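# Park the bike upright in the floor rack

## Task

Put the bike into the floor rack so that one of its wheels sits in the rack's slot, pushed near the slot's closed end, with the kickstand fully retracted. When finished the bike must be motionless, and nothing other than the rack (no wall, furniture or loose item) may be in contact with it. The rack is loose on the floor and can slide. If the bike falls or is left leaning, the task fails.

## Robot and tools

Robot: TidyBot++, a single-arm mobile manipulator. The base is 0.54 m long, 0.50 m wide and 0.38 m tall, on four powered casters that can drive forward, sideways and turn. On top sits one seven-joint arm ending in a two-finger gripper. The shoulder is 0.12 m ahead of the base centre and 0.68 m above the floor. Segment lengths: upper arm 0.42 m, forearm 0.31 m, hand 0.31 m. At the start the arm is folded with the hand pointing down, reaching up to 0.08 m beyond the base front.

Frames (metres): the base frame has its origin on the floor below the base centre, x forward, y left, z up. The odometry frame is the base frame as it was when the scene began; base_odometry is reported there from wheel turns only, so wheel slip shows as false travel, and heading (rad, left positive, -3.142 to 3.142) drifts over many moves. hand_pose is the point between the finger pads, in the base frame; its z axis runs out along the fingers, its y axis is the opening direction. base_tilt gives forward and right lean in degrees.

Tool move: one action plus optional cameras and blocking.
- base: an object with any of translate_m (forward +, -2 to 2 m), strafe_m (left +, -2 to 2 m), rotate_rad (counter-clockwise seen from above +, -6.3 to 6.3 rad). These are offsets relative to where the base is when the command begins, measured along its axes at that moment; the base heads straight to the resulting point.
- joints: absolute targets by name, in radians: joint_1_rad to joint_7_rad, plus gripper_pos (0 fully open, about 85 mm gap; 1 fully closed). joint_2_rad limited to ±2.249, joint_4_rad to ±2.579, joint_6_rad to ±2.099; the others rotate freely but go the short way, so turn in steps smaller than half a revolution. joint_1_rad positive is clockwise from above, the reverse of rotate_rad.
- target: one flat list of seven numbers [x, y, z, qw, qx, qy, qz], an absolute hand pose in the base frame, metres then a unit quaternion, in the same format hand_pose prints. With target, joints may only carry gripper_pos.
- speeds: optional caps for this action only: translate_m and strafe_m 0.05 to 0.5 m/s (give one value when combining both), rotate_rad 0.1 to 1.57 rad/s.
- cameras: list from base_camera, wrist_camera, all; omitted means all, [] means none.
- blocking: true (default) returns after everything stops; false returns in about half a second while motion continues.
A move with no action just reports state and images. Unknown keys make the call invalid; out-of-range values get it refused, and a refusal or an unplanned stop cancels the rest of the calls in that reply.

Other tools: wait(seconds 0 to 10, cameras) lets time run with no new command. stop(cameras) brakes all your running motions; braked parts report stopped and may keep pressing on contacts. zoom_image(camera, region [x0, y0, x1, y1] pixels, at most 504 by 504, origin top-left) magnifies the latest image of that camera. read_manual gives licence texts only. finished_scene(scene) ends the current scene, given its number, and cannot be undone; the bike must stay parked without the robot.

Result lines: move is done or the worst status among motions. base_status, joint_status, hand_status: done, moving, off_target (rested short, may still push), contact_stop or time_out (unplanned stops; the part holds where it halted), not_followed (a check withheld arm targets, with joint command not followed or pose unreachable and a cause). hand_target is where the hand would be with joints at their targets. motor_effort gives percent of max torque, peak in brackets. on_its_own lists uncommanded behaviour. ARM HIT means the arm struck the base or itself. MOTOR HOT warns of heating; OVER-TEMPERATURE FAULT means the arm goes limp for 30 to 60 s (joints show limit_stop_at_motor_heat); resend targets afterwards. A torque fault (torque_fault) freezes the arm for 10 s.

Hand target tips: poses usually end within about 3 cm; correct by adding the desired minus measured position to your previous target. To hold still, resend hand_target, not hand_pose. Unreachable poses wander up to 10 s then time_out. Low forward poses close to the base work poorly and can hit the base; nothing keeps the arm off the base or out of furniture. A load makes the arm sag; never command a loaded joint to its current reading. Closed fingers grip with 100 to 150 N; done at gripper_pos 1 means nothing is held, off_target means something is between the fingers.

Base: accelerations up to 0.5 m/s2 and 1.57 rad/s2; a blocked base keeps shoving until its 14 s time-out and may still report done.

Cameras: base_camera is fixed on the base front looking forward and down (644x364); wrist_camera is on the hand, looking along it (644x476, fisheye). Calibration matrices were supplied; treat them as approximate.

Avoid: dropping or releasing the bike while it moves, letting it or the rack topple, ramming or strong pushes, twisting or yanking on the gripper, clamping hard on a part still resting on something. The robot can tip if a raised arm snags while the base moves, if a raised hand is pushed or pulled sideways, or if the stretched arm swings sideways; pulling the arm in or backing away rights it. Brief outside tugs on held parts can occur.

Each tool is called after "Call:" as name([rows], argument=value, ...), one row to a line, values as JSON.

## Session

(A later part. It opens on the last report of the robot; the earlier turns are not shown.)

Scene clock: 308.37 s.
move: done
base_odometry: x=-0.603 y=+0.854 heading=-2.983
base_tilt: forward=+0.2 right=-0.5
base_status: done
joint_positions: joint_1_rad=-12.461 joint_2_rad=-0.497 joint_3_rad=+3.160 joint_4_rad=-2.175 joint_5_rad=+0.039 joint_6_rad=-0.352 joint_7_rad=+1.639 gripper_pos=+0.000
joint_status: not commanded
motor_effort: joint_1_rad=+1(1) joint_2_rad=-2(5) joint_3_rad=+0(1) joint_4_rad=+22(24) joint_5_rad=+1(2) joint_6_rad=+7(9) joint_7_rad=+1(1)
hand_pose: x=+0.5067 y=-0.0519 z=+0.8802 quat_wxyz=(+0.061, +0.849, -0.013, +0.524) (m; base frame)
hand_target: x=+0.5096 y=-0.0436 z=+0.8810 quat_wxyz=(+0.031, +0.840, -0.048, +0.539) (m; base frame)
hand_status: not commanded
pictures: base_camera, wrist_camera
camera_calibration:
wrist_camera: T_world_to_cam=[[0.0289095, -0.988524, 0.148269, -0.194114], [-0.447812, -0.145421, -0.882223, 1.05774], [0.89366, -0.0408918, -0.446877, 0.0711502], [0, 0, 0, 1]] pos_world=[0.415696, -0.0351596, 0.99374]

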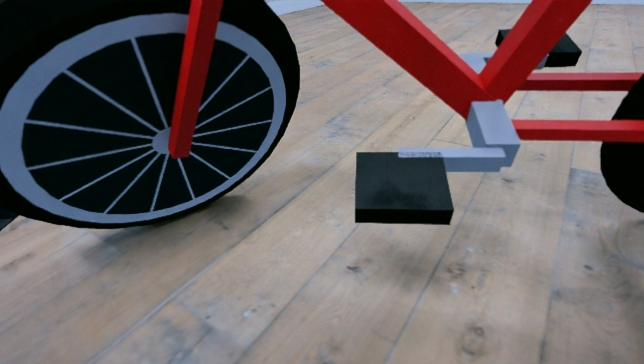

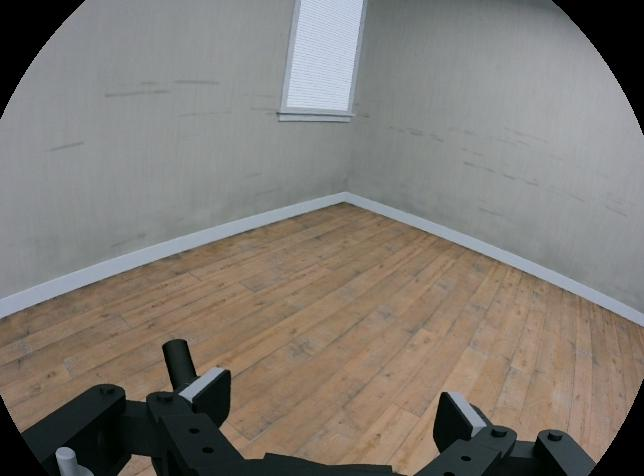

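Call:
move(target=[0.39, -0.06, 0.82, -0.1322, 0.9381, 0.2676, 0.1758], cameras=["wrist_camera"])

Scene clock: 311.47 s.
move: off_target
base_odometry: x=-0.603 y=+0.854 heading=-2.983
base_tilt: forward=+0.2 right=-0.5
base_status: not commanded
joint_positions: joint_1_rad=-12.725 joint_2_rad=-0.242 joint_3_rad=+3.798 joint_4_rad=-1.741 joint_5_rad=-0.260 joint_6_rad=-1.468 joint_7_rad=+2.559 gripper_pos=+0.000
joint_status: not commanded
motor_effort: joint_1_rad=+1(2) joint_2_rad=-6(7) joint_3_rad=-2(3) joint_4_rad=+18(23) joint_5_rad=-3(4) joint_6_rad=+0(8) joint_7_rad=+1(1)
hand_pose: x=+0.3961 y=-0.0729 z=+0.8159 quat_wxyz=(-0.108, +0.949, +0.234, +0.181) (m; base frame)
hand_target: x=+0.3900 y=-0.0600 z=+0.8200 quat_wxyz=(-0.132, +0.938, +0.268, +0.176) (m; base frame)
hand_status: off_target (0.015 m and 4.9 deg from the pose sent, 0.132 m and 57.4 deg at the start)
pictures: wrist_camera
camera_calibration:
wrist_camera: T_world_to_cam=[[0.587813, -0.795254, -0.148484, -0.167298], [-0.767392, -0.490009, -0.413522, 0.667455], [0.256097, 0.357019, -0.898305, 0.790224], [0, 0, 0, 1]] pos_world=[0.408166, -0.0881104, 0.961029]

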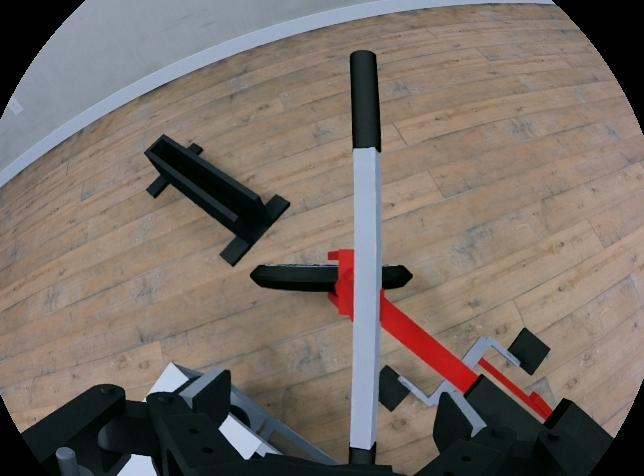

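Call:
move(target=[0.448, -0.046, 0.742, -0.145, 0.935, 0.275, 0.172], cameras=["wrist_camera"])

Scene clock: 314.83 s.
move: off_target
base_odometry: x=-0.603 y=+0.854 heading=-2.983
base_tilt: forward=+0.2 right=-0.5
base_status: not commanded
joint_positions: joint_1_rad=-12.342 joint_2_rad=-0.027 joint_3_rad=+3.488 joint_4_rad=-1.824 joint_5_rad=-0.425 joint_6_rad=-1.382 joint_7_rad=+2.751 gripper_pos=+0.000
joint_status: not commanded
motor_effort: joint_1_rad=+0(1) joint_2_rad=-14(16) joint_3_rad=+0(2) joint_4_rad=+17(19) joint_5_rad=-4(4) joint_6_rad=-1(2) joint_7_rad=+1(1)
hand_pose: x=+0.4347 y=-0.0515 z=+0.7483 quat_wxyz=(-0.150, +0.945, +0.251, +0.149) (m; base frame)
hand_target: x=+0.4480 y=-0.0460 z=+0.7420 quat_wxyz=(-0.145, +0.935, +0.275, +0.172) (m; base frame)
hand_status: off_target (0.016 m and 4.0 deg from the pose sent, 0.094 m and 6.6 deg at the start)
pictures: wrist_camera
camera_calibration:
wrist_camera: T_world_to_cam=[[0.616608, -0.750102, -0.239043, -0.125436], [-0.769196, -0.509319, -0.385918, 0.658723], [0.167729, 0.421831, -0.891025, 0.74834], [0, 0, 0, 1]] pos_world=[0.458513, -0.0742633, 0.891018]

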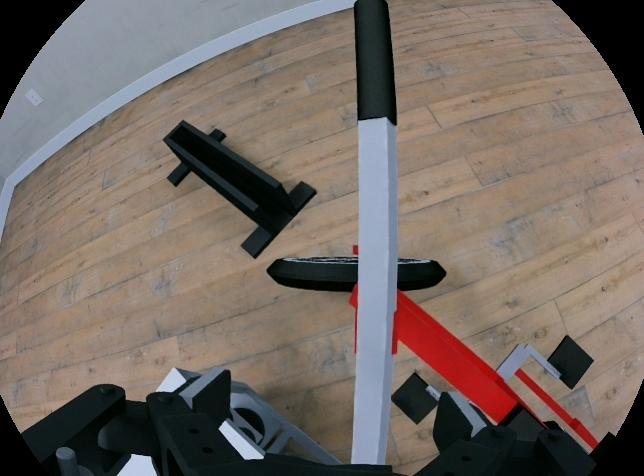

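Call:
move(target=[0.496, -0.041, 0.708, -0.140, 0.933, 0.280, 0.178], cameras=["wrist_camera"])

Scene clock: 317.30 s.
move: off_target
base_odometry: x=-0.603 y=+0.854 heading=-2.983
base_tilt: forward=+0.2 right=-0.5
base_status: not commanded
joint_positions: joint_1_rad=-12.229 joint_2_rad=+0.092 joint_3_rad=+3.305 joint_4_rad=-1.824 joint_5_rad=-0.470 joint_6_rad=-1.250 joint_7_rad=+2.764 gripper_pos=+0.000
joint_status: not commanded
motor_effort: joint_1_rad=+0(1) joint_2_rad=-17(20) joint_3_rad=+0(1) joint_4_rad=+18(18) joint_5_rad=-2(4) joint_6_rad=-1(2) joint_7_rad=+1(1)
hand_pose: x=+0.4820 y=-0.0439 z=+0.7115 quat_wxyz=(-0.149, +0.942, +0.259, +0.152) (m; base frame)
hand_target: x=+0.4960 y=-0.0410 z=+0.7080 quat_wxyz=(-0.140, +0.933, +0.280, +0.178) (m; base frame)
hand_status: off_target (0.015 m and 4.1 deg from the pose sent, 0.074 m and 5.0 deg at the start)
pictures: wrist_camera
camera_calibration:
wrist_camera: T_world_to_cam=[[0.63048, -0.740586, -0.232439, -0.168624], [-0.757728, -0.522276, -0.39125, 0.682439], [0.168357, 0.422801, -0.890447, 0.703678], [0, 0, 0, 1]] pos_world=[0.504948, -0.065974, 0.854397]

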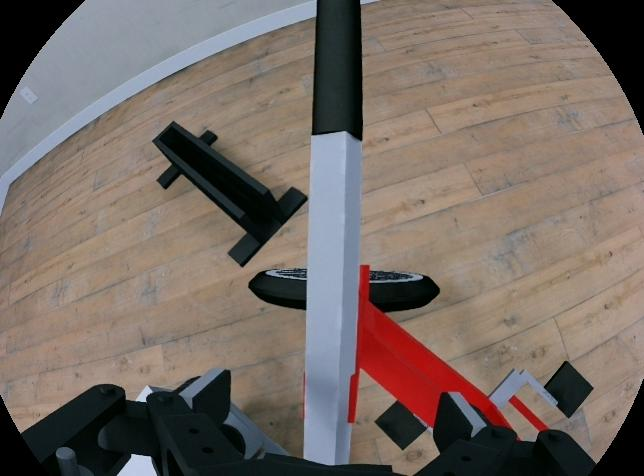

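Call:
move(target=[0.511, -0.023, 0.673, -0.137, 0.933, 0.283, 0.178], cameras=["wrist_camera"])

Scene clock: 319.67 s.
move: off_target
base_odometry: x=-0.603 y=+0.854 heading=-2.983
base_tilt: forward=+0.2 right=-0.5
base_status: not commanded
joint_positions: joint_1_rad=-12.208 joint_2_rad=+0.141 joint_3_rad=+3.205 joint_4_rad=-1.884 joint_5_rad=-0.487 joint_6_rad=-1.112 joint_7_rad=+2.765 gripper_pos=+0.000
joint_status: not commanded
motor_effort: joint_1_rad=+0(2) joint_2_rad=-20(21) joint_3_rad=+0(1) joint_4_rad=+16(18) joint_5_rad=-3(4) joint_6_rad=-1(2) joint_7_rad=+1(1)
hand_pose: x=+0.4998 y=-0.0260 z=+0.6774 quat_wxyz=(-0.144, +0.940, +0.268, +0.155) (m; base frame)
hand_target: x=+0.5110 y=-0.0230 z=+0.6730 quat_wxyz=(-0.137, +0.933, +0.283, +0.178) (m; base frame)
hand_status: off_target (0.012 m and 3.3 deg from the pose sent, 0.053 m and 4.4 deg at the start)
pictures: wrist_camera
camera_calibration:
wrist_camera: T_world_to_cam=[[0.64354, -0.733616, -0.218322, -0.190494], [-0.745559, -0.536264, -0.395679, 0.688519], [0.173198, 0.417408, -0.892061, 0.66129], [0, 0, 0, 1]] pos_world=[0.521388, -0.0465491, 0.820755]

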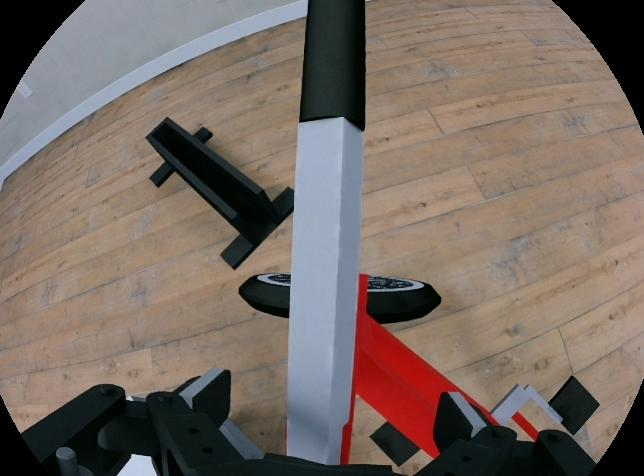

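Call:
move(target=[0.512, -0.021, 0.666, -0.137, 0.933, 0.283, 0.178], cameras=[])

Call:
move(joints={"gripper_pos": 1.0})

Scene clock: 320.67 s.
move: off_target
base_odometry: x=-0.603 y=+0.854 heading=-2.983
base_tilt: forward=+0.2 right=-0.5
base_status: not commanded
joint_positions: joint_1_rad=-12.201 joint_2_rad=+0.145 joint_3_rad=+3.191 joint_4_rad=-1.898 joint_5_rad=-0.493 joint_6_rad=-1.083 joint_7_rad=+2.768 gripper_pos=+0.000
joint_status: not commanded
motor_effort: joint_1_rad=+0(2) joint_2_rad=-19(20) joint_3_rad=+0(1) joint_4_rad=+16(18) joint_5_rad=-3(3) joint_6_rad=+0(1) joint_7_rad=+1(1)
hand_pose: x=+0.5025 y=-0.0250 z=+0.6722 quat_wxyz=(-0.142, +0.940, +0.266, +0.159) (m; base frame)
hand_target: x=+0.5120 y=-0.0210 z=+0.6660 quat_wxyz=(-0.137, +0.933, +0.283, +0.178) (m; base frame)
hand_status: off_target (0.012 m and 3.1 deg from the pose sent, 0.017 m and 3.3 deg at the start)
pictures: none
No camera images: "cameras" was empty.

Scene clock: 321.77 s.
move: off_target
base_odometry: x=-0.602 y=+0.854 heading=-2.983
base_tilt: forward=+0.2 right=-0.5
base_status: not commanded
joint_positions: joint_1_rad=-12.201 joint_2_rad=+0.144 joint_3_rad=+3.184 joint_4_rad=-1.904 joint_5_rad=-0.498 joint_6_rad=-1.079 joint_7_rad=+2.768 gripper_pos=+0.767
joint_status: gripper_pos off_target (ended at +0.767, target +1.000)
motor_effort: joint_1_rad=+0(4) joint_2_rad=-16(20) joint_3_rad=+0(4) joint_4_rad=+16(19) joint_5_rad=-3(5) joint_6_rad=+1(5) joint_7_rad=+1(1)
hand_pose: x=+0.5021 y=-0.0213 z=+0.6717 quat_wxyz=(-0.144, +0.939, +0.267, +0.160) (m; base frame)
hand_target: x=+0.5120 y=-0.0210 z=+0.6660 quat_wxyz=(-0.137, +0.933, +0.283, +0.178) (m; base frame)
hand_status: not commanded
pictures: base_camera, wrist_camera
camera_calibration:
wrist_camera: T_world_to_cam=[[0.643502, -0.734888, -0.214113, -0.19262], [-0.74343, -0.533442, -0.403424, 0.694686], [0.182254, 0.418783, -0.889609, 0.647671], [0, 0, 0, 1]] pos_world=[0.522361, -0.0422128, 0.815184]

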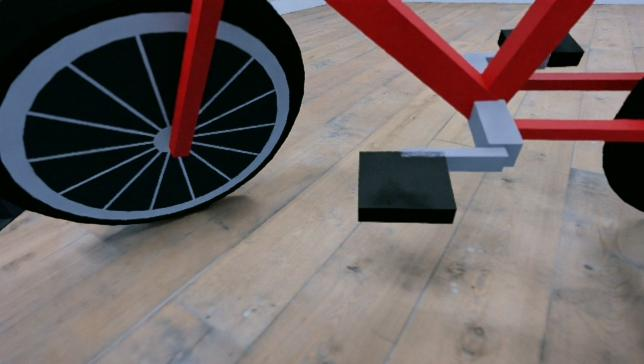

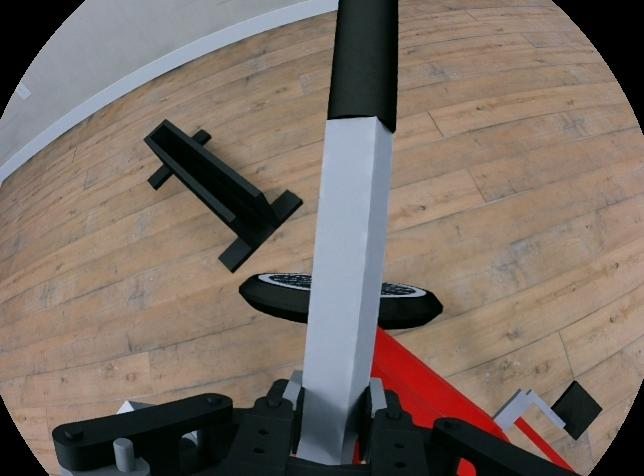

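Call:
move(target=[0.555, -0.021, 0.675, -0.1649, 0.9641, 0.1765, 0.1101], cameras=[])

Call:
move(target=[0.605, -0.021, 0.680, -0.1782, 0.9797, 0.0756, 0.0513])

Scene clock: 325.53 s.
move: off_target
base_odometry: x=-0.602 y=+0.854 heading=-2.983
base_tilt: forward=+0.2 right=-0.5
base_status: not commanded
joint_positions: joint_1_rad=-12.177 joint_2_rad=+0.264 joint_3_rad=+3.114 joint_4_rad=-1.697 joint_5_rad=-0.419 joint_6_rad=-1.128 joint_7_rad=+2.495 gripper_pos=+0.772
joint_status: not commanded
motor_effort: joint_1_rad=-2(4) joint_2_rad=-21(22) joint_3_rad=-3(5) joint_4_rad=+20(22) joint_5_rad=-9(10) joint_6_rad=+3(6) joint_7_rad=+0(1)
hand_pose: x=+0.5581 y=-0.0427 z=+0.6811 quat_wxyz=(-0.140, +0.962, +0.190, +0.136) (m; base frame)
hand_target: x=+0.5550 y=-0.0210 z=+0.6750 quat_wxyz=(-0.165, +0.964, +0.177, +0.110) (m; base frame)
hand_status: off_target (0.023 m and 4.5 deg from the pose sent, 0.053 m and 12.4 deg at the start)
pictures: none
No camera images: "cameras" was empty.

Scene clock: 327.13 s.
move: off_target
base_odometry: x=-0.602 y=+0.854 heading=-2.983
base_tilt: forward=+0.2 right=-0.5
base_status: not commanded
joint_positions: joint_1_rad=-12.213 joint_2_rad=+0.423 joint_3_rad=+3.074 joint_4_rad=-1.435 joint_5_rad=-0.364 joint_6_rad=-1.263 joint_7_rad=+2.156 gripper_pos=+0.772
joint_status: not commanded
motor_effort: joint_1_rad=+0(2) joint_2_rad=-26(28) joint_3_rad=-2(4) joint_4_rad=+18(20) joint_5_rad=-6(10) joint_6_rad=+1(3) joint_7_rad=-1(1)
hand_pose: x=+0.6145 y=-0.0373 z=+0.6874 quat_wxyz=(-0.165, +0.978, +0.090, +0.088) (m; base frame)
hand_target: x=+0.6050 y=-0.0210 z=+0.6800 quat_wxyz=(-0.178, +0.980, +0.076, +0.051) (m; base frame)
hand_status: off_target (0.020 m and 4.8 deg from the pose sent, 0.052 m and 17.1 deg at the start)
pictures: base_camera, wrist_camera
camera_calibration:
wrist_camera: T_world_to_cam=[[0.315247, -0.880023, -0.355217, 0.0200584], [-0.940444, -0.239516, -0.241239, 0.796623], [0.127216, 0.410112, -0.903119, 0.690665], [0, 0, 0, 1]] pos_world=[0.654993, -0.0747941, 0.823055]

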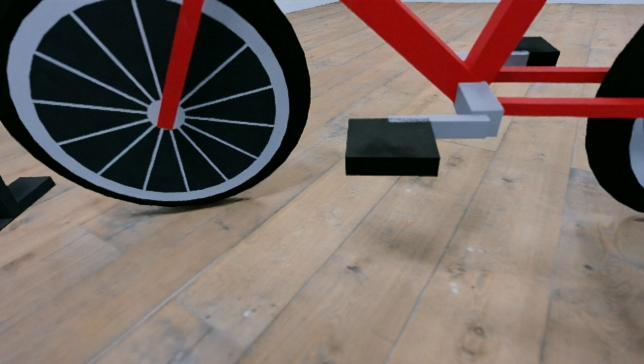

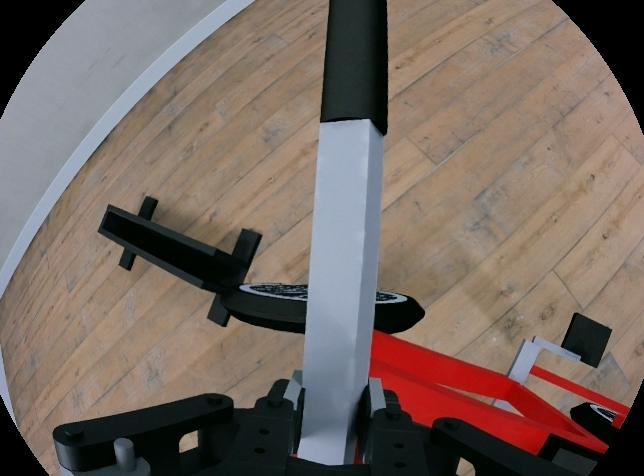

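Call:
move(target=[0.645, -0.015, 0.680, -0.186, 0.982, -0.01, 0.0], cameras=["base_camera"])

Call:
move(target=[0.665, -0.010, 0.680, -0.188, 0.981, -0.06, -0.035])

Call:
zoom_image(camera="wrist_camera", region=[60, 200, 320, 340])

Scene clock: 329.77 s.
move: off_target
base_odometry: x=-0.602 y=+0.854 heading=-2.983
base_tilt: forward=+0.2 right=-0.5
base_status: not commanded
joint_positions: joint_1_rad=-12.270 joint_2_rad=+0.565 joint_3_rad=+3.073 joint_4_rad=-1.195 joint_5_rad=-0.340 joint_6_rad=-1.400 joint_7_rad=+1.894 gripper_pos=+0.772
joint_status: not commanded
motor_effort: joint_1_rad=+1(2) joint_2_rad=-32(33) joint_3_rad=-2(4) joint_4_rad=+17(19) joint_5_rad=-6(9) joint_6_rad=+0(2) joint_7_rad=+0(1)
hand_pose: x=+0.6594 y=-0.0251 z=+0.6890 quat_wxyz=(-0.180, +0.983, +0.012, +0.042) (m; base frame)
hand_target: x=+0.6450 y=-0.0150 z=+0.6800 quat_wxyz=(-0.186, +0.982, -0.010, +0.000) (m; base frame)
hand_status: off_target (0.020 m and 5.5 deg from the pose sent, 0.038 m and 15.5 deg at the start)
pictures: base_camera

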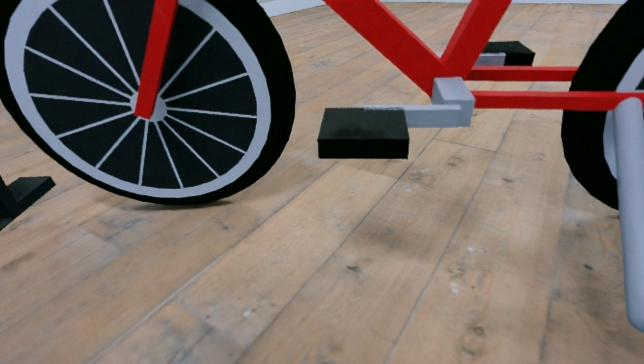

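Scene clock: 331.07 s.
move: off_target
base_odometry: x=-0.602 y=+0.854 heading=-2.983
base_tilt: forward=+0.2 right=-0.5
base_status: not commanded
joint_positions: joint_1_rad=-12.296 joint_2_rad=+0.656 joint_3_rad=+3.073 joint_4_rad=-1.035 joint_5_rad=-0.330 joint_6_rad=-1.501 joint_7_rad=+1.741 gripper_pos=+0.772
joint_status: not commanded
motor_effort: joint_1_rad=+1(1) joint_2_rad=-36(36) joint_3_rad=-3(4) joint_4_rad=+16(18) joint_5_rad=-6(8) joint_6_rad=-2(2) joint_7_rad=+0(0)
hand_pose: x=+0.6824 y=-0.0196 z=+0.6886 quat_wxyz=(-0.185, +0.982, -0.038, +0.011) (m; base frame)
hand_target: x=+0.6650 y=-0.0100 z=+0.6800 quat_wxyz=(-0.188, +0.980, -0.060, -0.035) (m; base frame)
hand_status: off_target (0.022 m and 5.9 deg from the pose sent, 0.018 m and 12.1 deg at the start)
pictures: base_camera, wrist_camera
camera_calibration:
wrist_camera: T_world_to_cam=[[0.0370029, -0.900918, -0.432409, 0.257236], [-0.998398, -0.014794, -0.0546138, 0.780416], [0.0428055, 0.433737, -0.900022, 0.731785], [0, 0, 0, 1]] pos_world=[0.738322, -0.0741082, 0.812475]

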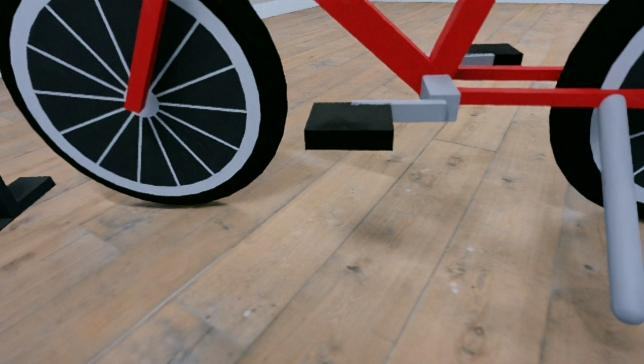

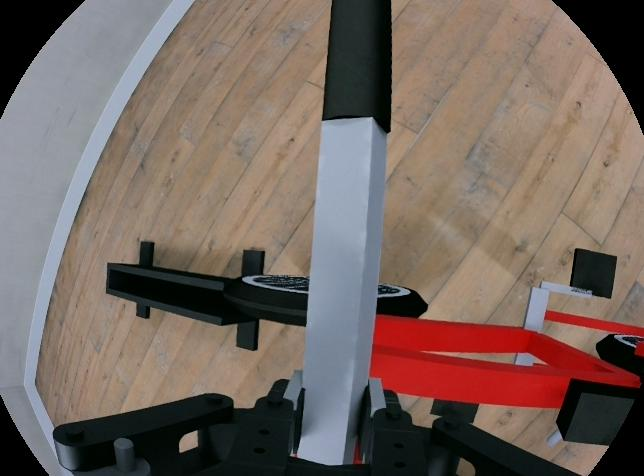

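Scaled by 1.938.

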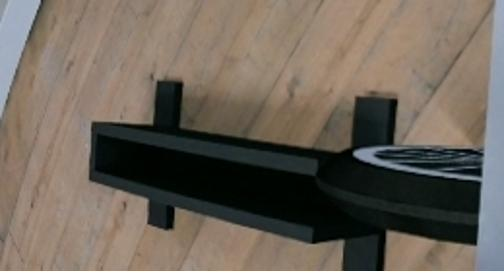

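Call:
move(target=[0.668, -0.012, 0.680, -0.182, 0.960, -0.200, -0.060], cameras=[])

Call:
move(base={"translate_m": -0.055, "strafe_m": -0.15}, speeds={"strafe_m": 0.08})

Call:
zoom_image(camera="wrist_camera", region=[40, 200, 300, 340])

Scene clock: 336.57 s.
move: off_target
base_odometry: x=-0.602 y=+0.854 heading=-2.983
base_tilt: forward=+0.2 right=-0.5
base_status: not commanded
joint_positions: joint_1_rad=-12.313 joint_2_rad=+0.661 joint_3_rad=+3.100 joint_4_rad=-1.029 joint_5_rad=-0.330 joint_6_rad=-1.521 joint_7_rad=+1.458 gripper_pos=+0.774
joint_status: not commanded
motor_effort: joint_1_rad=+1(2) joint_2_rad=-34(36) joint_3_rad=-3(4) joint_4_rad=+16(17) joint_5_rad=-5(8) joint_6_rad=+0(2) joint_7_rad=+1(1)
hand_pose: x=+0.6783 y=-0.0205 z=+0.6860 quat_wxyz=(-0.178, +0.968, -0.176, -0.025) (m; base frame)
hand_target: x=+0.6680 y=-0.0120 z=+0.6800 quat_wxyz=(-0.182, +0.961, -0.200, -0.060) (m; base frame)
hand_status: off_target (0.015 m and 4.9 deg from the pose sent, 0.018 m and 20.5 deg at the start)
pictures: none
No camera images: "cameras" was empty.

Scene clock: 339.13 s.
move: done
base_odometry: x=-0.572 y=+1.011 heading=-2.983
base_tilt: forward=+0.2 right=-0.5
base_status: done
joint_positions: joint_1_rad=-12.320 joint_2_rad=+0.662 joint_3_rad=+3.103 joint_4_rad=-1.028 joint_5_rad=-0.330 joint_6_rad=-1.528 joint_7_rad=+1.457 gripper_pos=+0.775
joint_status: not commanded
motor_effort: joint_1_rad=+2(4) joint_2_rad=-34(36) joint_3_rad=-2(5) joint_4_rad=+16(18) joint_5_rad=-3(7) joint_6_rad=+1(2) joint_7_rad=+1(1)
hand_pose: x=+0.6768 y=-0.0174 z=+0.6856 quat_wxyz=(-0.177, +0.968, -0.174, -0.029) (m; base frame)
hand_target: x=+0.6680 y=-0.0120 z=+0.6800 quat_wxyz=(-0.182, +0.961, -0.200, -0.060) (m; base frame)
hand_status: not commanded
pictures: base_camera, wrist_camera
camera_calibration:
wrist_camera: T_world_to_cam=[[-0.245808, -0.876151, -0.414654, 0.437754], [-0.968716, 0.237129, 0.0732126, 0.671395], [0.0341811, 0.419678, -0.907029, 0.738781], [0, 0, 0, 1]] pos_world=[0.732742, -0.0857183, 0.802458]

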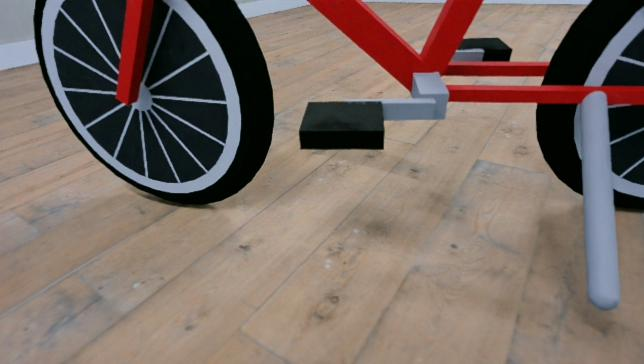

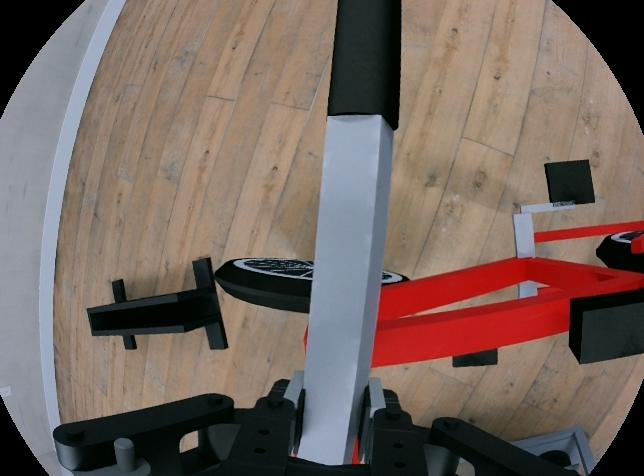

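Scaled by 1.938.

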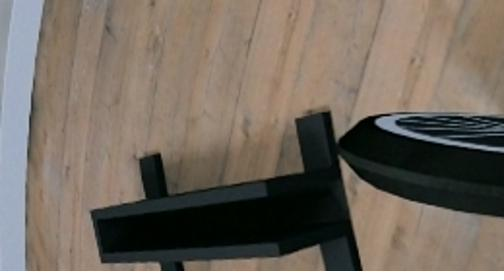

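Call:
move(target=[0.668, -0.014, 0.680, -0.186, 0.982, -0.004, -0.030], cameras=[])

Call:
move(base={"translate_m": -0.006, "strafe_m": 0.13}, speeds={"strafe_m": 0.08})

Call:
zoom_image(camera="wrist_camera", region=[40, 200, 300, 340])

Scene clock: 342.37 s.
move: off_target
base_odometry: x=-0.572 y=+1.011 heading=-2.983
base_tilt: forward=+0.2 right=-0.5
base_status: not commanded
joint_positions: joint_1_rad=-12.309 joint_2_rad=+0.671 joint_3_rad=+3.064 joint_4_rad=-1.005 joint_5_rad=-0.305 joint_6_rad=-1.542 joint_7_rad=+1.711 gripper_pos=+0.775
joint_status: not commanded
motor_effort: joint_1_rad=+1(2) joint_2_rad=-34(35) joint_3_rad=-4(5) joint_4_rad=+16(17) joint_5_rad=-7(7) joint_6_rad=+0(2) joint_7_rad=+2(3)
hand_pose: x=+0.6779 y=-0.0149 z=+0.6883 quat_wxyz=(-0.179, +0.983, -0.037, -0.008) (m; base frame)
hand_target: x=+0.6680 y=-0.0140 z=+0.6800 quat_wxyz=(-0.186, +0.982, -0.004, -0.030) (m; base frame)
hand_status: off_target (0.013 m and 4.6 deg from the pose sent, 0.011 m and 19.5 deg at the start)
pictures: none
No camera images: "cameras" was empty.

Scene clock: 344.57 s.
move: done
base_odometry: x=-0.545 y=+0.883 heading=-2.983
base_tilt: forward=+0.2 right=-0.5
base_status: done
joint_positions: joint_1_rad=-12.303 joint_2_rad=+0.673 joint_3_rad=+3.058 joint_4_rad=-1.002 joint_5_rad=-0.296 joint_6_rad=-1.543 joint_7_rad=+1.711 gripper_pos=+0.775
joint_status: not commanded
motor_effort: joint_1_rad=+0(4) joint_2_rad=-34(36) joint_3_rad=-3(7) joint_4_rad=+17(18) joint_5_rad=-6(9) joint_6_rad=+1(2) joint_7_rad=+1(2)
hand_pose: x=+0.6781 y=-0.0181 z=+0.6878 quat_wxyz=(-0.177, +0.984, -0.037, -0.008) (m; base frame)
hand_target: x=+0.6680 y=-0.0140 z=+0.6800 quat_wxyz=(-0.186, +0.982, -0.004, -0.030) (m; base frame)
hand_status: not commanded
pictures: base_camera, wrist_camera
camera_calibration:
wrist_camera: T_world_to_cam=[[0.0288536, -0.907538, -0.418977, 0.254582], [-0.999569, -0.0238981, -0.0170718, 0.75088], [0.00548051, 0.419289, -0.907836, 0.761031], [0, 0, 0, 1]] pos_world=[0.73904, -0.0701047, 0.810374]

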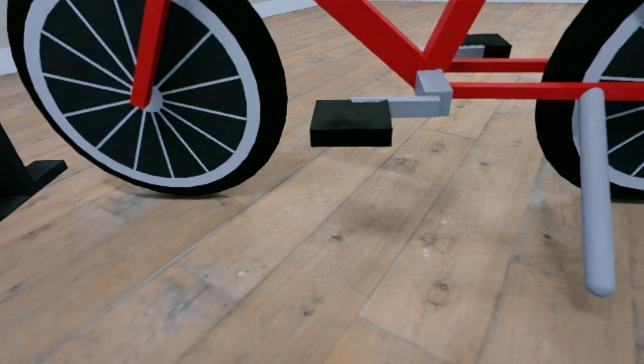

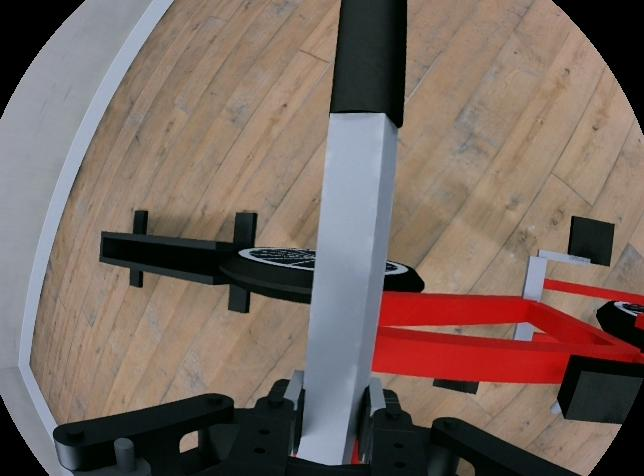

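Scaled by 1.938.

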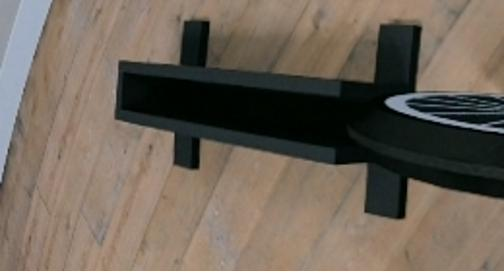

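Call:
move(target=[0.683, -0.012, 0.680, -0.187, 0.980, -0.025, -0.075])

Call:
zoom_image(camera="wrist_camera", region=[40, 200, 300, 340])

Scene clock: 349.10 s.
move: off_target
base_odometry: x=-0.545 y=+0.883 heading=-2.983
base_tilt: forward=+0.2 right=-0.5
base_status: not commanded
joint_positions: joint_1_rad=-12.306 joint_2_rad=+0.791 joint_3_rad=+3.058 joint_4_rad=-0.781 joint_5_rad=-0.296 joint_6_rad=-1.696 joint_7_rad=+1.710 gripper_pos=+0.775
joint_status: not commanded
motor_effort: joint_1_rad=+0(2) joint_2_rad=-38(38) joint_3_rad=-5(5) joint_4_rad=+15(18) joint_5_rad=-7(8) joint_6_rad=-2(2) joint_7_rad=+2(2)
hand_pose: x=+0.6994 y=-0.0256 z=+0.6891 quat_wxyz=(-0.184, +0.982, -0.019, -0.030) (m; base frame)
hand_target: x=+0.6830 y=-0.0120 z=+0.6800 quat_wxyz=(-0.187, +0.979, -0.025, -0.075) (m; base frame)
hand_status: off_target (0.023 m and 5.2 deg from the pose sent, 0.011 m and 7.9 deg at the start)
pictures: base_camera, wrist_camera
camera_calibration:
wrist_camera: T_world_to_cam=[[0.0503746, -0.898667, -0.43573, 0.244435], [-0.99764, -0.065655, 0.0200725, 0.744047], [-0.0466464, 0.433691, -0.899854, 0.796557], [0, 0, 0, 1]] pos_world=[0.767135, -0.0769437, 0.808357]

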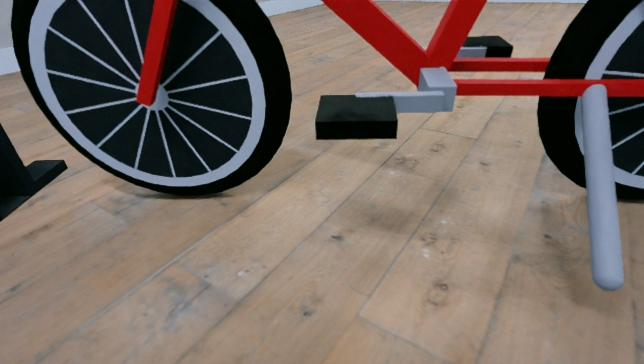

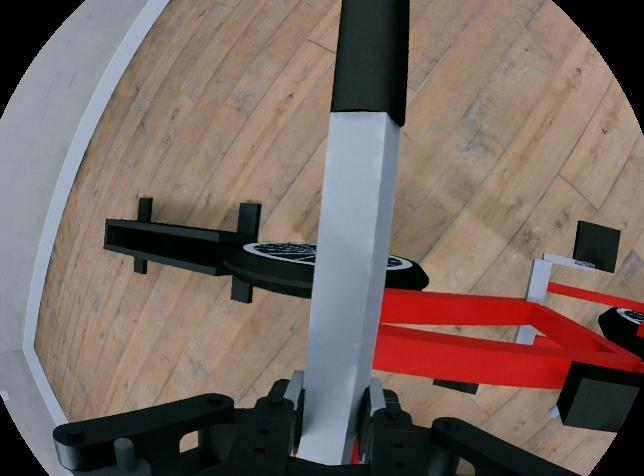

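Scaled by 1.938.

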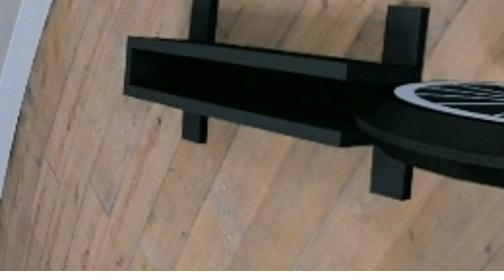

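Call:
move(base={"translate_m": 0.006, "strafe_m": 0.12}, speeds={"strafe_m": 0.06})

Call:
zoom_image(camera="wrist_camera", region=[60, 180, 320, 320])

Scene clock: 352.70 s.
move: done
base_odometry: x=-0.532 y=+0.764 heading=-2.983
base_tilt: forward=+0.2 right=-0.5
base_status: done
joint_positions: joint_1_rad=-12.316 joint_2_rad=+0.791 joint_3_rad=+3.058 joint_4_rad=-0.778 joint_5_rad=-0.286 joint_6_rad=-1.701 joint_7_rad=+1.710 gripper_pos=+0.775
joint_status: not commanded
motor_effort: joint_1_rad=+0(5) joint_2_rad=-36(38) joint_3_rad=-4(7) joint_4_rad=+14(16) joint_5_rad=-6(9) joint_6_rad=-2(3) joint_7_rad=+1(2)
hand_pose: x=+0.6983 y=-0.0221 z=+0.6891 quat_wxyz=(-0.180, +0.983, -0.014, -0.033) (m; base frame)
hand_target: x=+0.6830 y=-0.0120 z=+0.6800 quat_wxyz=(-0.187, +0.979, -0.025, -0.075) (m; base frame)
hand_status: not commanded
pictures: base_camera, wrist_camera
camera_calibration:
wrist_camera: T_world_to_cam=[[0.0596116, -0.901758, -0.428111, 0.2358], [-0.996668, -0.0776824, 0.0248481, 0.738956], [-0.0556636, 0.425203, -0.903385, 0.803528], [0, 0, 0, 1]] pos_world=[0.767165, -0.0716245, 0.808481]

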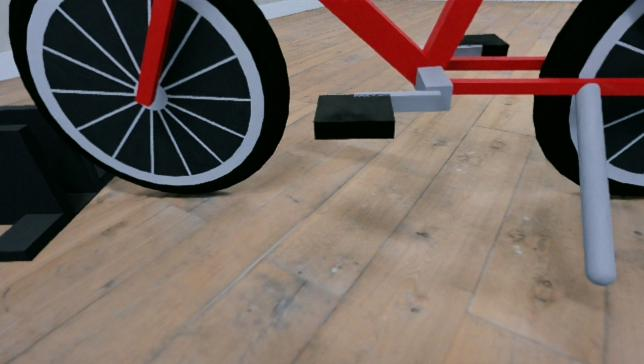

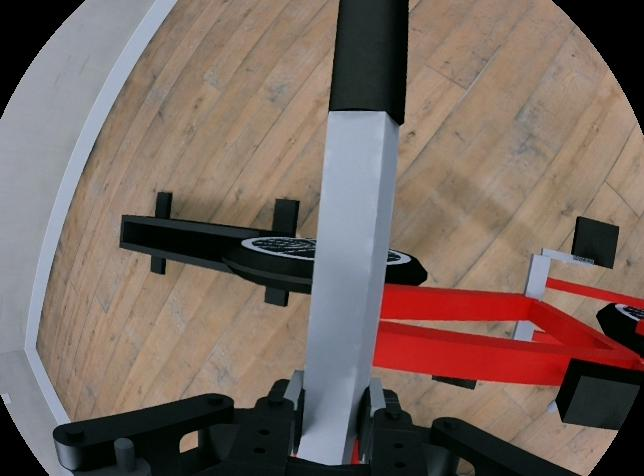

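Scaled by 1.938.

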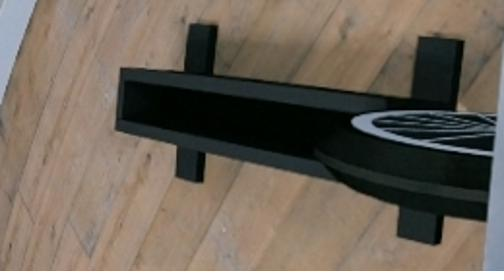

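Call:
move(base={"translate_m": 0.007, "strafe_m": 0.12}, speeds={"strafe_m": 0.06}, target=[0.683, -0.012, 0.680, -0.187, 0.979, -0.047, -0.071])

Call:
zoom_image(camera="wrist_camera", region=[60, 180, 320, 320])

Scene clock: 357.33 s.
move: off_target
base_odometry: x=-0.520 y=+0.644 heading=-2.983
base_tilt: forward=+0.2 right=-0.5
base_status: done
joint_positions: joint_1_rad=-12.320 joint_2_rad=+0.789 joint_3_rad=+3.059 joint_4_rad=-0.783 joint_5_rad=-0.285 joint_6_rad=-1.701 joint_7_rad=+1.690 gripper_pos=+0.775
joint_status: not commanded
motor_effort: joint_1_rad=+1(7) joint_2_rad=-38(39) joint_3_rad=-4(7) joint_4_rad=+16(18) joint_5_rad=-5(10) joint_6_rad=-1(2) joint_7_rad=+2(2)
hand_pose: x=+0.6968 y=-0.0208 z=+0.6888 quat_wxyz=(-0.178, +0.983, -0.023, -0.037) (m; base frame)
hand_target: x=+0.6830 y=-0.0120 z=+0.6800 quat_wxyz=(-0.187, +0.979, -0.047, -0.071) (m; base frame)
hand_status: off_target (0.019 m and 4.9 deg from the pose sent, 0.020 m and 5.8 deg at the start)
pictures: base_camera, wrist_camera
camera_calibration:
wrist_camera: T_world_to_cam=[[0.0409993, -0.904102, -0.425345, 0.247967], [-0.997466, -0.0618074, 0.0352298, 0.73128], [-0.0581408, 0.422823, -0.904345, 0.804973], [0, 0, 0, 1]] pos_world=[0.766062, -0.0709746, 0.807683]

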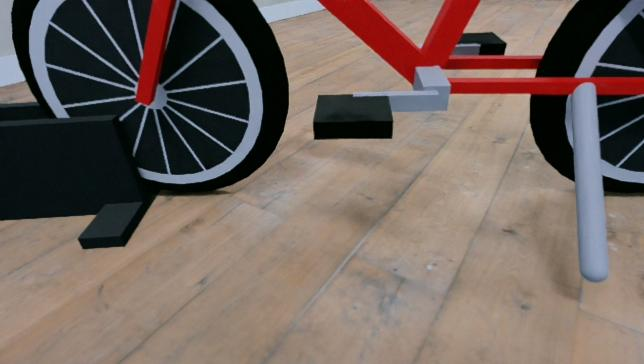

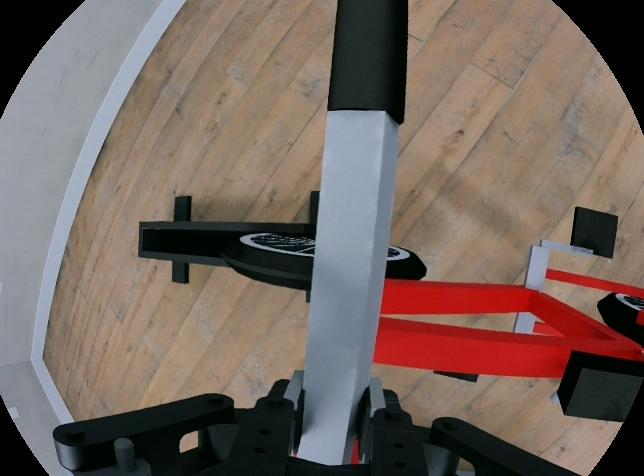

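Scaled by 1.938.

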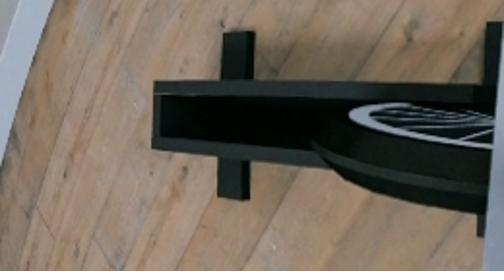

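Call:
move(base={"translate_m": 0.011, "strafe_m": 0.2}, speeds={"strafe_m": 0.08})

Call:
zoom_image(camera="wrist_camera", region=[60, 180, 320, 320])

Scene clock: 361.47 s.
move: done
base_odometry: x=-0.499 y=+0.445 heading=-2.983
base_tilt: forward=+0.2 right=-0.5
base_status: done
joint_positions: joint_1_rad=-12.313 joint_2_rad=+0.783 joint_3_rad=+3.063 joint_4_rad=-0.783 joint_5_rad=-0.266 joint_6_rad=-1.701 joint_7_rad=+1.690 gripper_pos=+0.775
joint_status: not commanded
motor_effort: joint_1_rad=-2(10) joint_2_rad=-35(38) joint_3_rad=-4(9) joint_4_rad=+16(17) joint_5_rad=-7(13) joint_6_rad=+1(2) joint_7_rad=-1(2)
hand_pose: x=+0.6955 y=-0.0319 z=+0.6898 quat_wxyz=(-0.167, +0.985, -0.028, -0.035) (m; base frame)
hand_target: x=+0.6830 y=-0.0120 z=+0.6800 quat_wxyz=(-0.187, +0.979, -0.047, -0.071) (m; base frame)
hand_status: not commanded
pictures: base_camera, wrist_camera
camera_calibration:
wrist_camera: T_world_to_cam=[[0.0324299, -0.913796, -0.404876, 0.229957], [-0.998077, -0.0510162, 0.0351982, 0.730041], [-0.0528193, 0.402956, -0.913694, 0.812618], [0, 0, 0, 1]] pos_world=[0.764101, -0.0800709, 0.809892]

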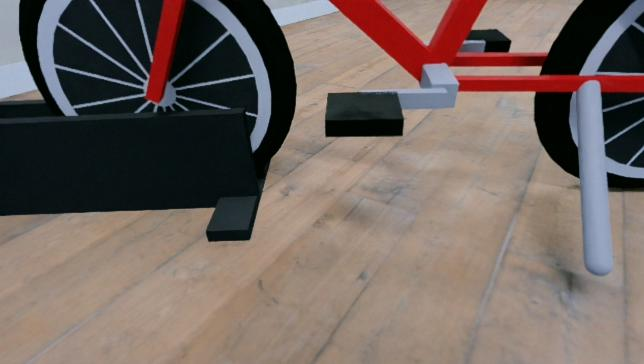

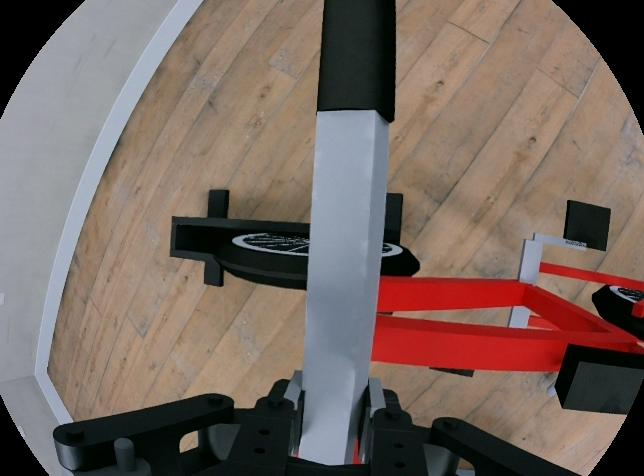

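Scaled by 1.938.

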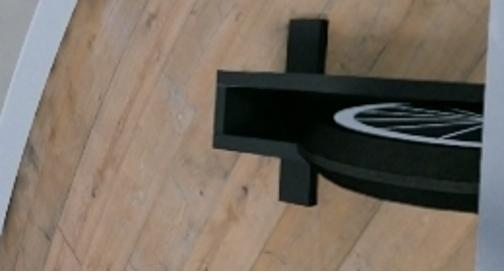

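Call:
move(base={"translate_m": 0.018, "strafe_m": 0.14}, speeds={"strafe_m": 0.06}, target=[0.686, -0.012, 0.680, -0.187, 0.978, -0.075, -0.066])

Call:
zoom_image(camera="wrist_camera", region=[120, 180, 380, 320])

Scene clock: 365.93 s.
move: off_target
base_odometry: x=-0.495 y=+0.303 heading=-2.983
base_tilt: forward=+0.2 right=-0.5
base_status: done
joint_positions: joint_1_rad=-12.305 joint_2_rad=+0.778 joint_3_rad=+3.067 joint_4_rad=-0.792 joint_5_rad=-0.263 joint_6_rad=-1.701 joint_7_rad=+1.659 gripper_pos=+0.775
joint_status: not commanded
motor_effort: joint_1_rad=-2(7) joint_2_rad=-35(37) joint_3_rad=-4(7) joint_4_rad=+16(17) joint_5_rad=-8(12) joint_6_rad=+2(3) joint_7_rad=-1(4)
hand_pose: x=+0.6924 y=-0.0377 z=+0.6896 quat_wxyz=(-0.164, +0.984, -0.049, -0.039) (m; base frame)
hand_target: x=+0.6860 y=-0.0120 z=+0.6800 quat_wxyz=(-0.187, +0.977, -0.075, -0.066) (m; base frame)
hand_status: off_target (0.028 m and 5.1 deg from the pose sent, 0.024 m and 6.9 deg at the start)
pictures: base_camera, wrist_camera
camera_calibration:
wrist_camera: T_world_to_cam=[[-0.00963166, -0.916854, -0.399107, 0.249657], [-0.998639, -0.0116407, 0.050842, 0.717748], [-0.0512606, 0.399053, -0.915494, 0.814597], [0, 0, 0, 1]] pos_world=[0.760932, -0.0878139, 0.808907]

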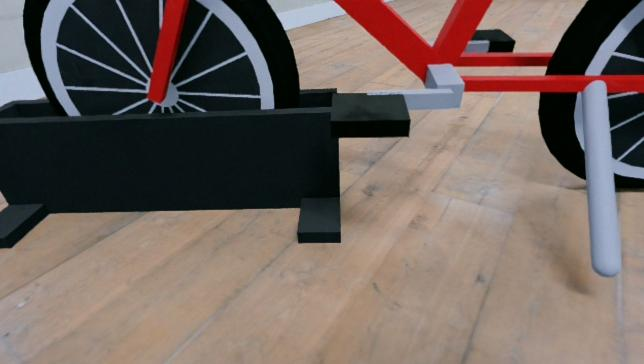

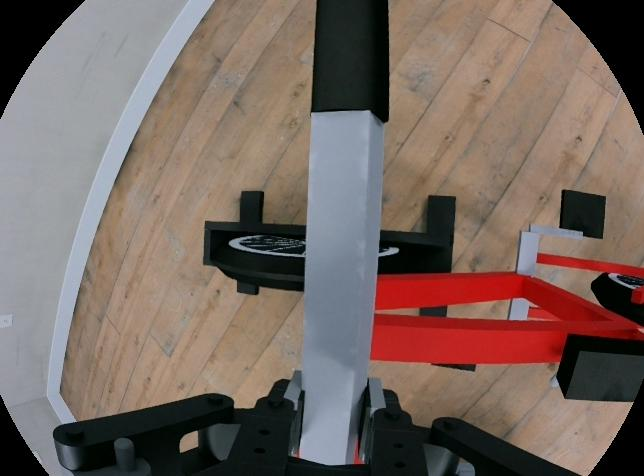

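Scaled by 1.938.

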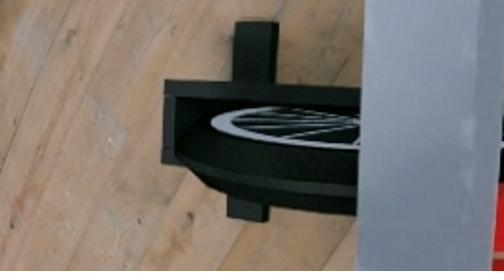

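Call:
move(base={"translate_m": 0.003, "strafe_m": 0.05}, speeds={"strafe_m": 0.05})

Call:
zoom_image(camera="wrist_camera", region=[120, 180, 380, 320])

Scene clock: 368.50 s.
move: done
base_odometry: x=-0.490 y=+0.253 heading=-2.983
base_tilt: forward=+0.2 right=-0.5
base_status: done
joint_positions: joint_1_rad=-12.304 joint_2_rad=+0.778 joint_3_rad=+3.067 joint_4_rad=-0.792 joint_5_rad=-0.263 joint_6_rad=-1.701 joint_7_rad=+1.658 gripper_pos=+0.775
joint_status: not commanded
motor_effort: joint_1_rad=-2(8) joint_2_rad=-35(36) joint_3_rad=-5(8) joint_4_rad=+17(17) joint_5_rad=-8(13) joint_6_rad=+2(3) joint_7_rad=-1(3)
hand_pose: x=+0.6921 y=-0.0389 z=+0.6895 quat_wxyz=(-0.164, +0.984, -0.050, -0.039) (m; base frame)
hand_target: x=+0.6860 y=-0.0120 z=+0.6800 quat_wxyz=(-0.187, +0.977, -0.075, -0.066) (m; base frame)
hand_status: not commanded
pictures: base_camera, wrist_camera
camera_calibration:
wrist_camera: T_world_to_cam=[[-0.0120677, -0.917118, -0.398434, 0.249758], [-0.998634, -0.00920155, 0.0514266, 0.71718], [-0.0508305, 0.39851, -0.915754, 0.814871], [0, 0, 0, 1]] pos_world=[0.760635, -0.0890778, 0.808852]

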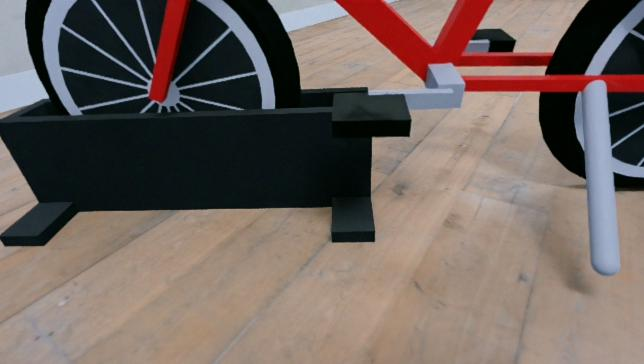

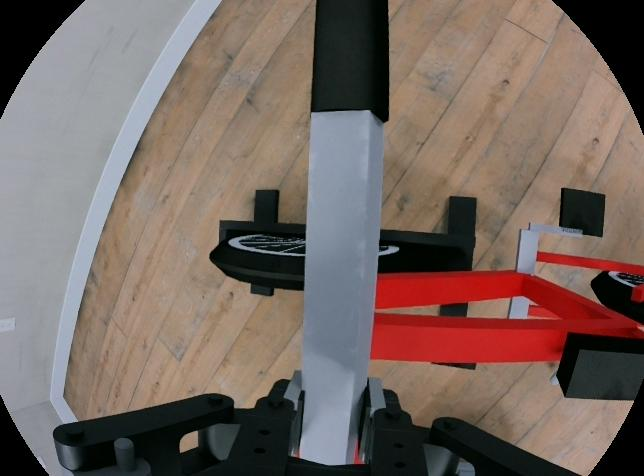

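Scaled by 1.938.

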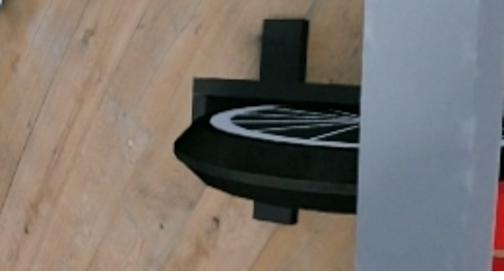

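Call:
move(target=[0.646, -0.022, 0.680, -0.190, 0.979, -0.0685, -0.036])

Scene clock: 371.40 s.
move: off_target
base_odometry: x=-0.490 y=+0.253 heading=-2.983
base_tilt: forward=+0.2 right=-0.5
base_status: not commanded
joint_positions: joint_1_rad=-12.285 joint_2_rad=+0.643 joint_3_rad=+3.067 joint_4_rad=-1.072 joint_5_rad=-0.279 joint_6_rad=-1.588 joint_7_rad=+1.658 gripper_pos=+0.776
joint_status: not commanded
motor_effort: joint_1_rad=-1(4) joint_2_rad=-33(36) joint_3_rad=-3(5) joint_4_rad=+14(16) joint_5_rad=-4(9) joint_6_rad=-2(4) joint_7_rad=+2(3)
hand_pose: x=+0.6402 y=-0.0280 z=+0.6834 quat_wxyz=(-0.171, +0.981, -0.073, -0.053) (m; base frame)
hand_target: x=+0.6460 y=-0.0220 z=+0.6800 quat_wxyz=(-0.190, +0.979, -0.068, -0.036) (m; base frame)
hand_status: off_target (0.009 m and 3.0 deg from the pose sent, 0.050 m and 3.7 deg at the start)
pictures: base_camera, wrist_camera
camera_calibration:
wrist_camera: T_world_to_cam=[[-0.0640265, -0.909638, -0.410438, 0.298355], [-0.995814, 0.0313524, 0.0858574, 0.641503], [-0.065231, 0.414217, -0.907838, 0.806487], [0, 0, 0, 1]] pos_world=[0.710528, -0.0827778, 0.799538]

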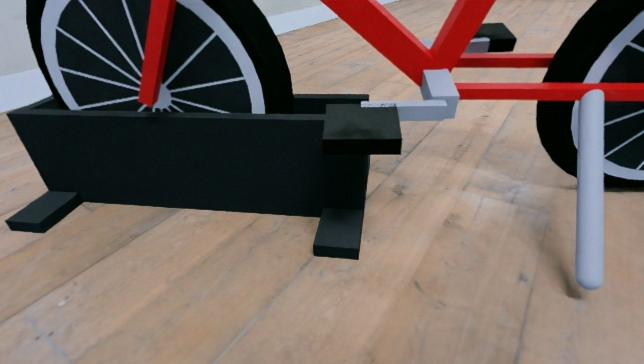

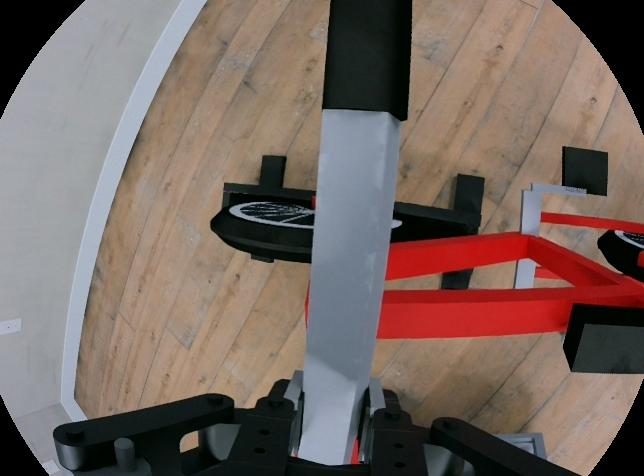

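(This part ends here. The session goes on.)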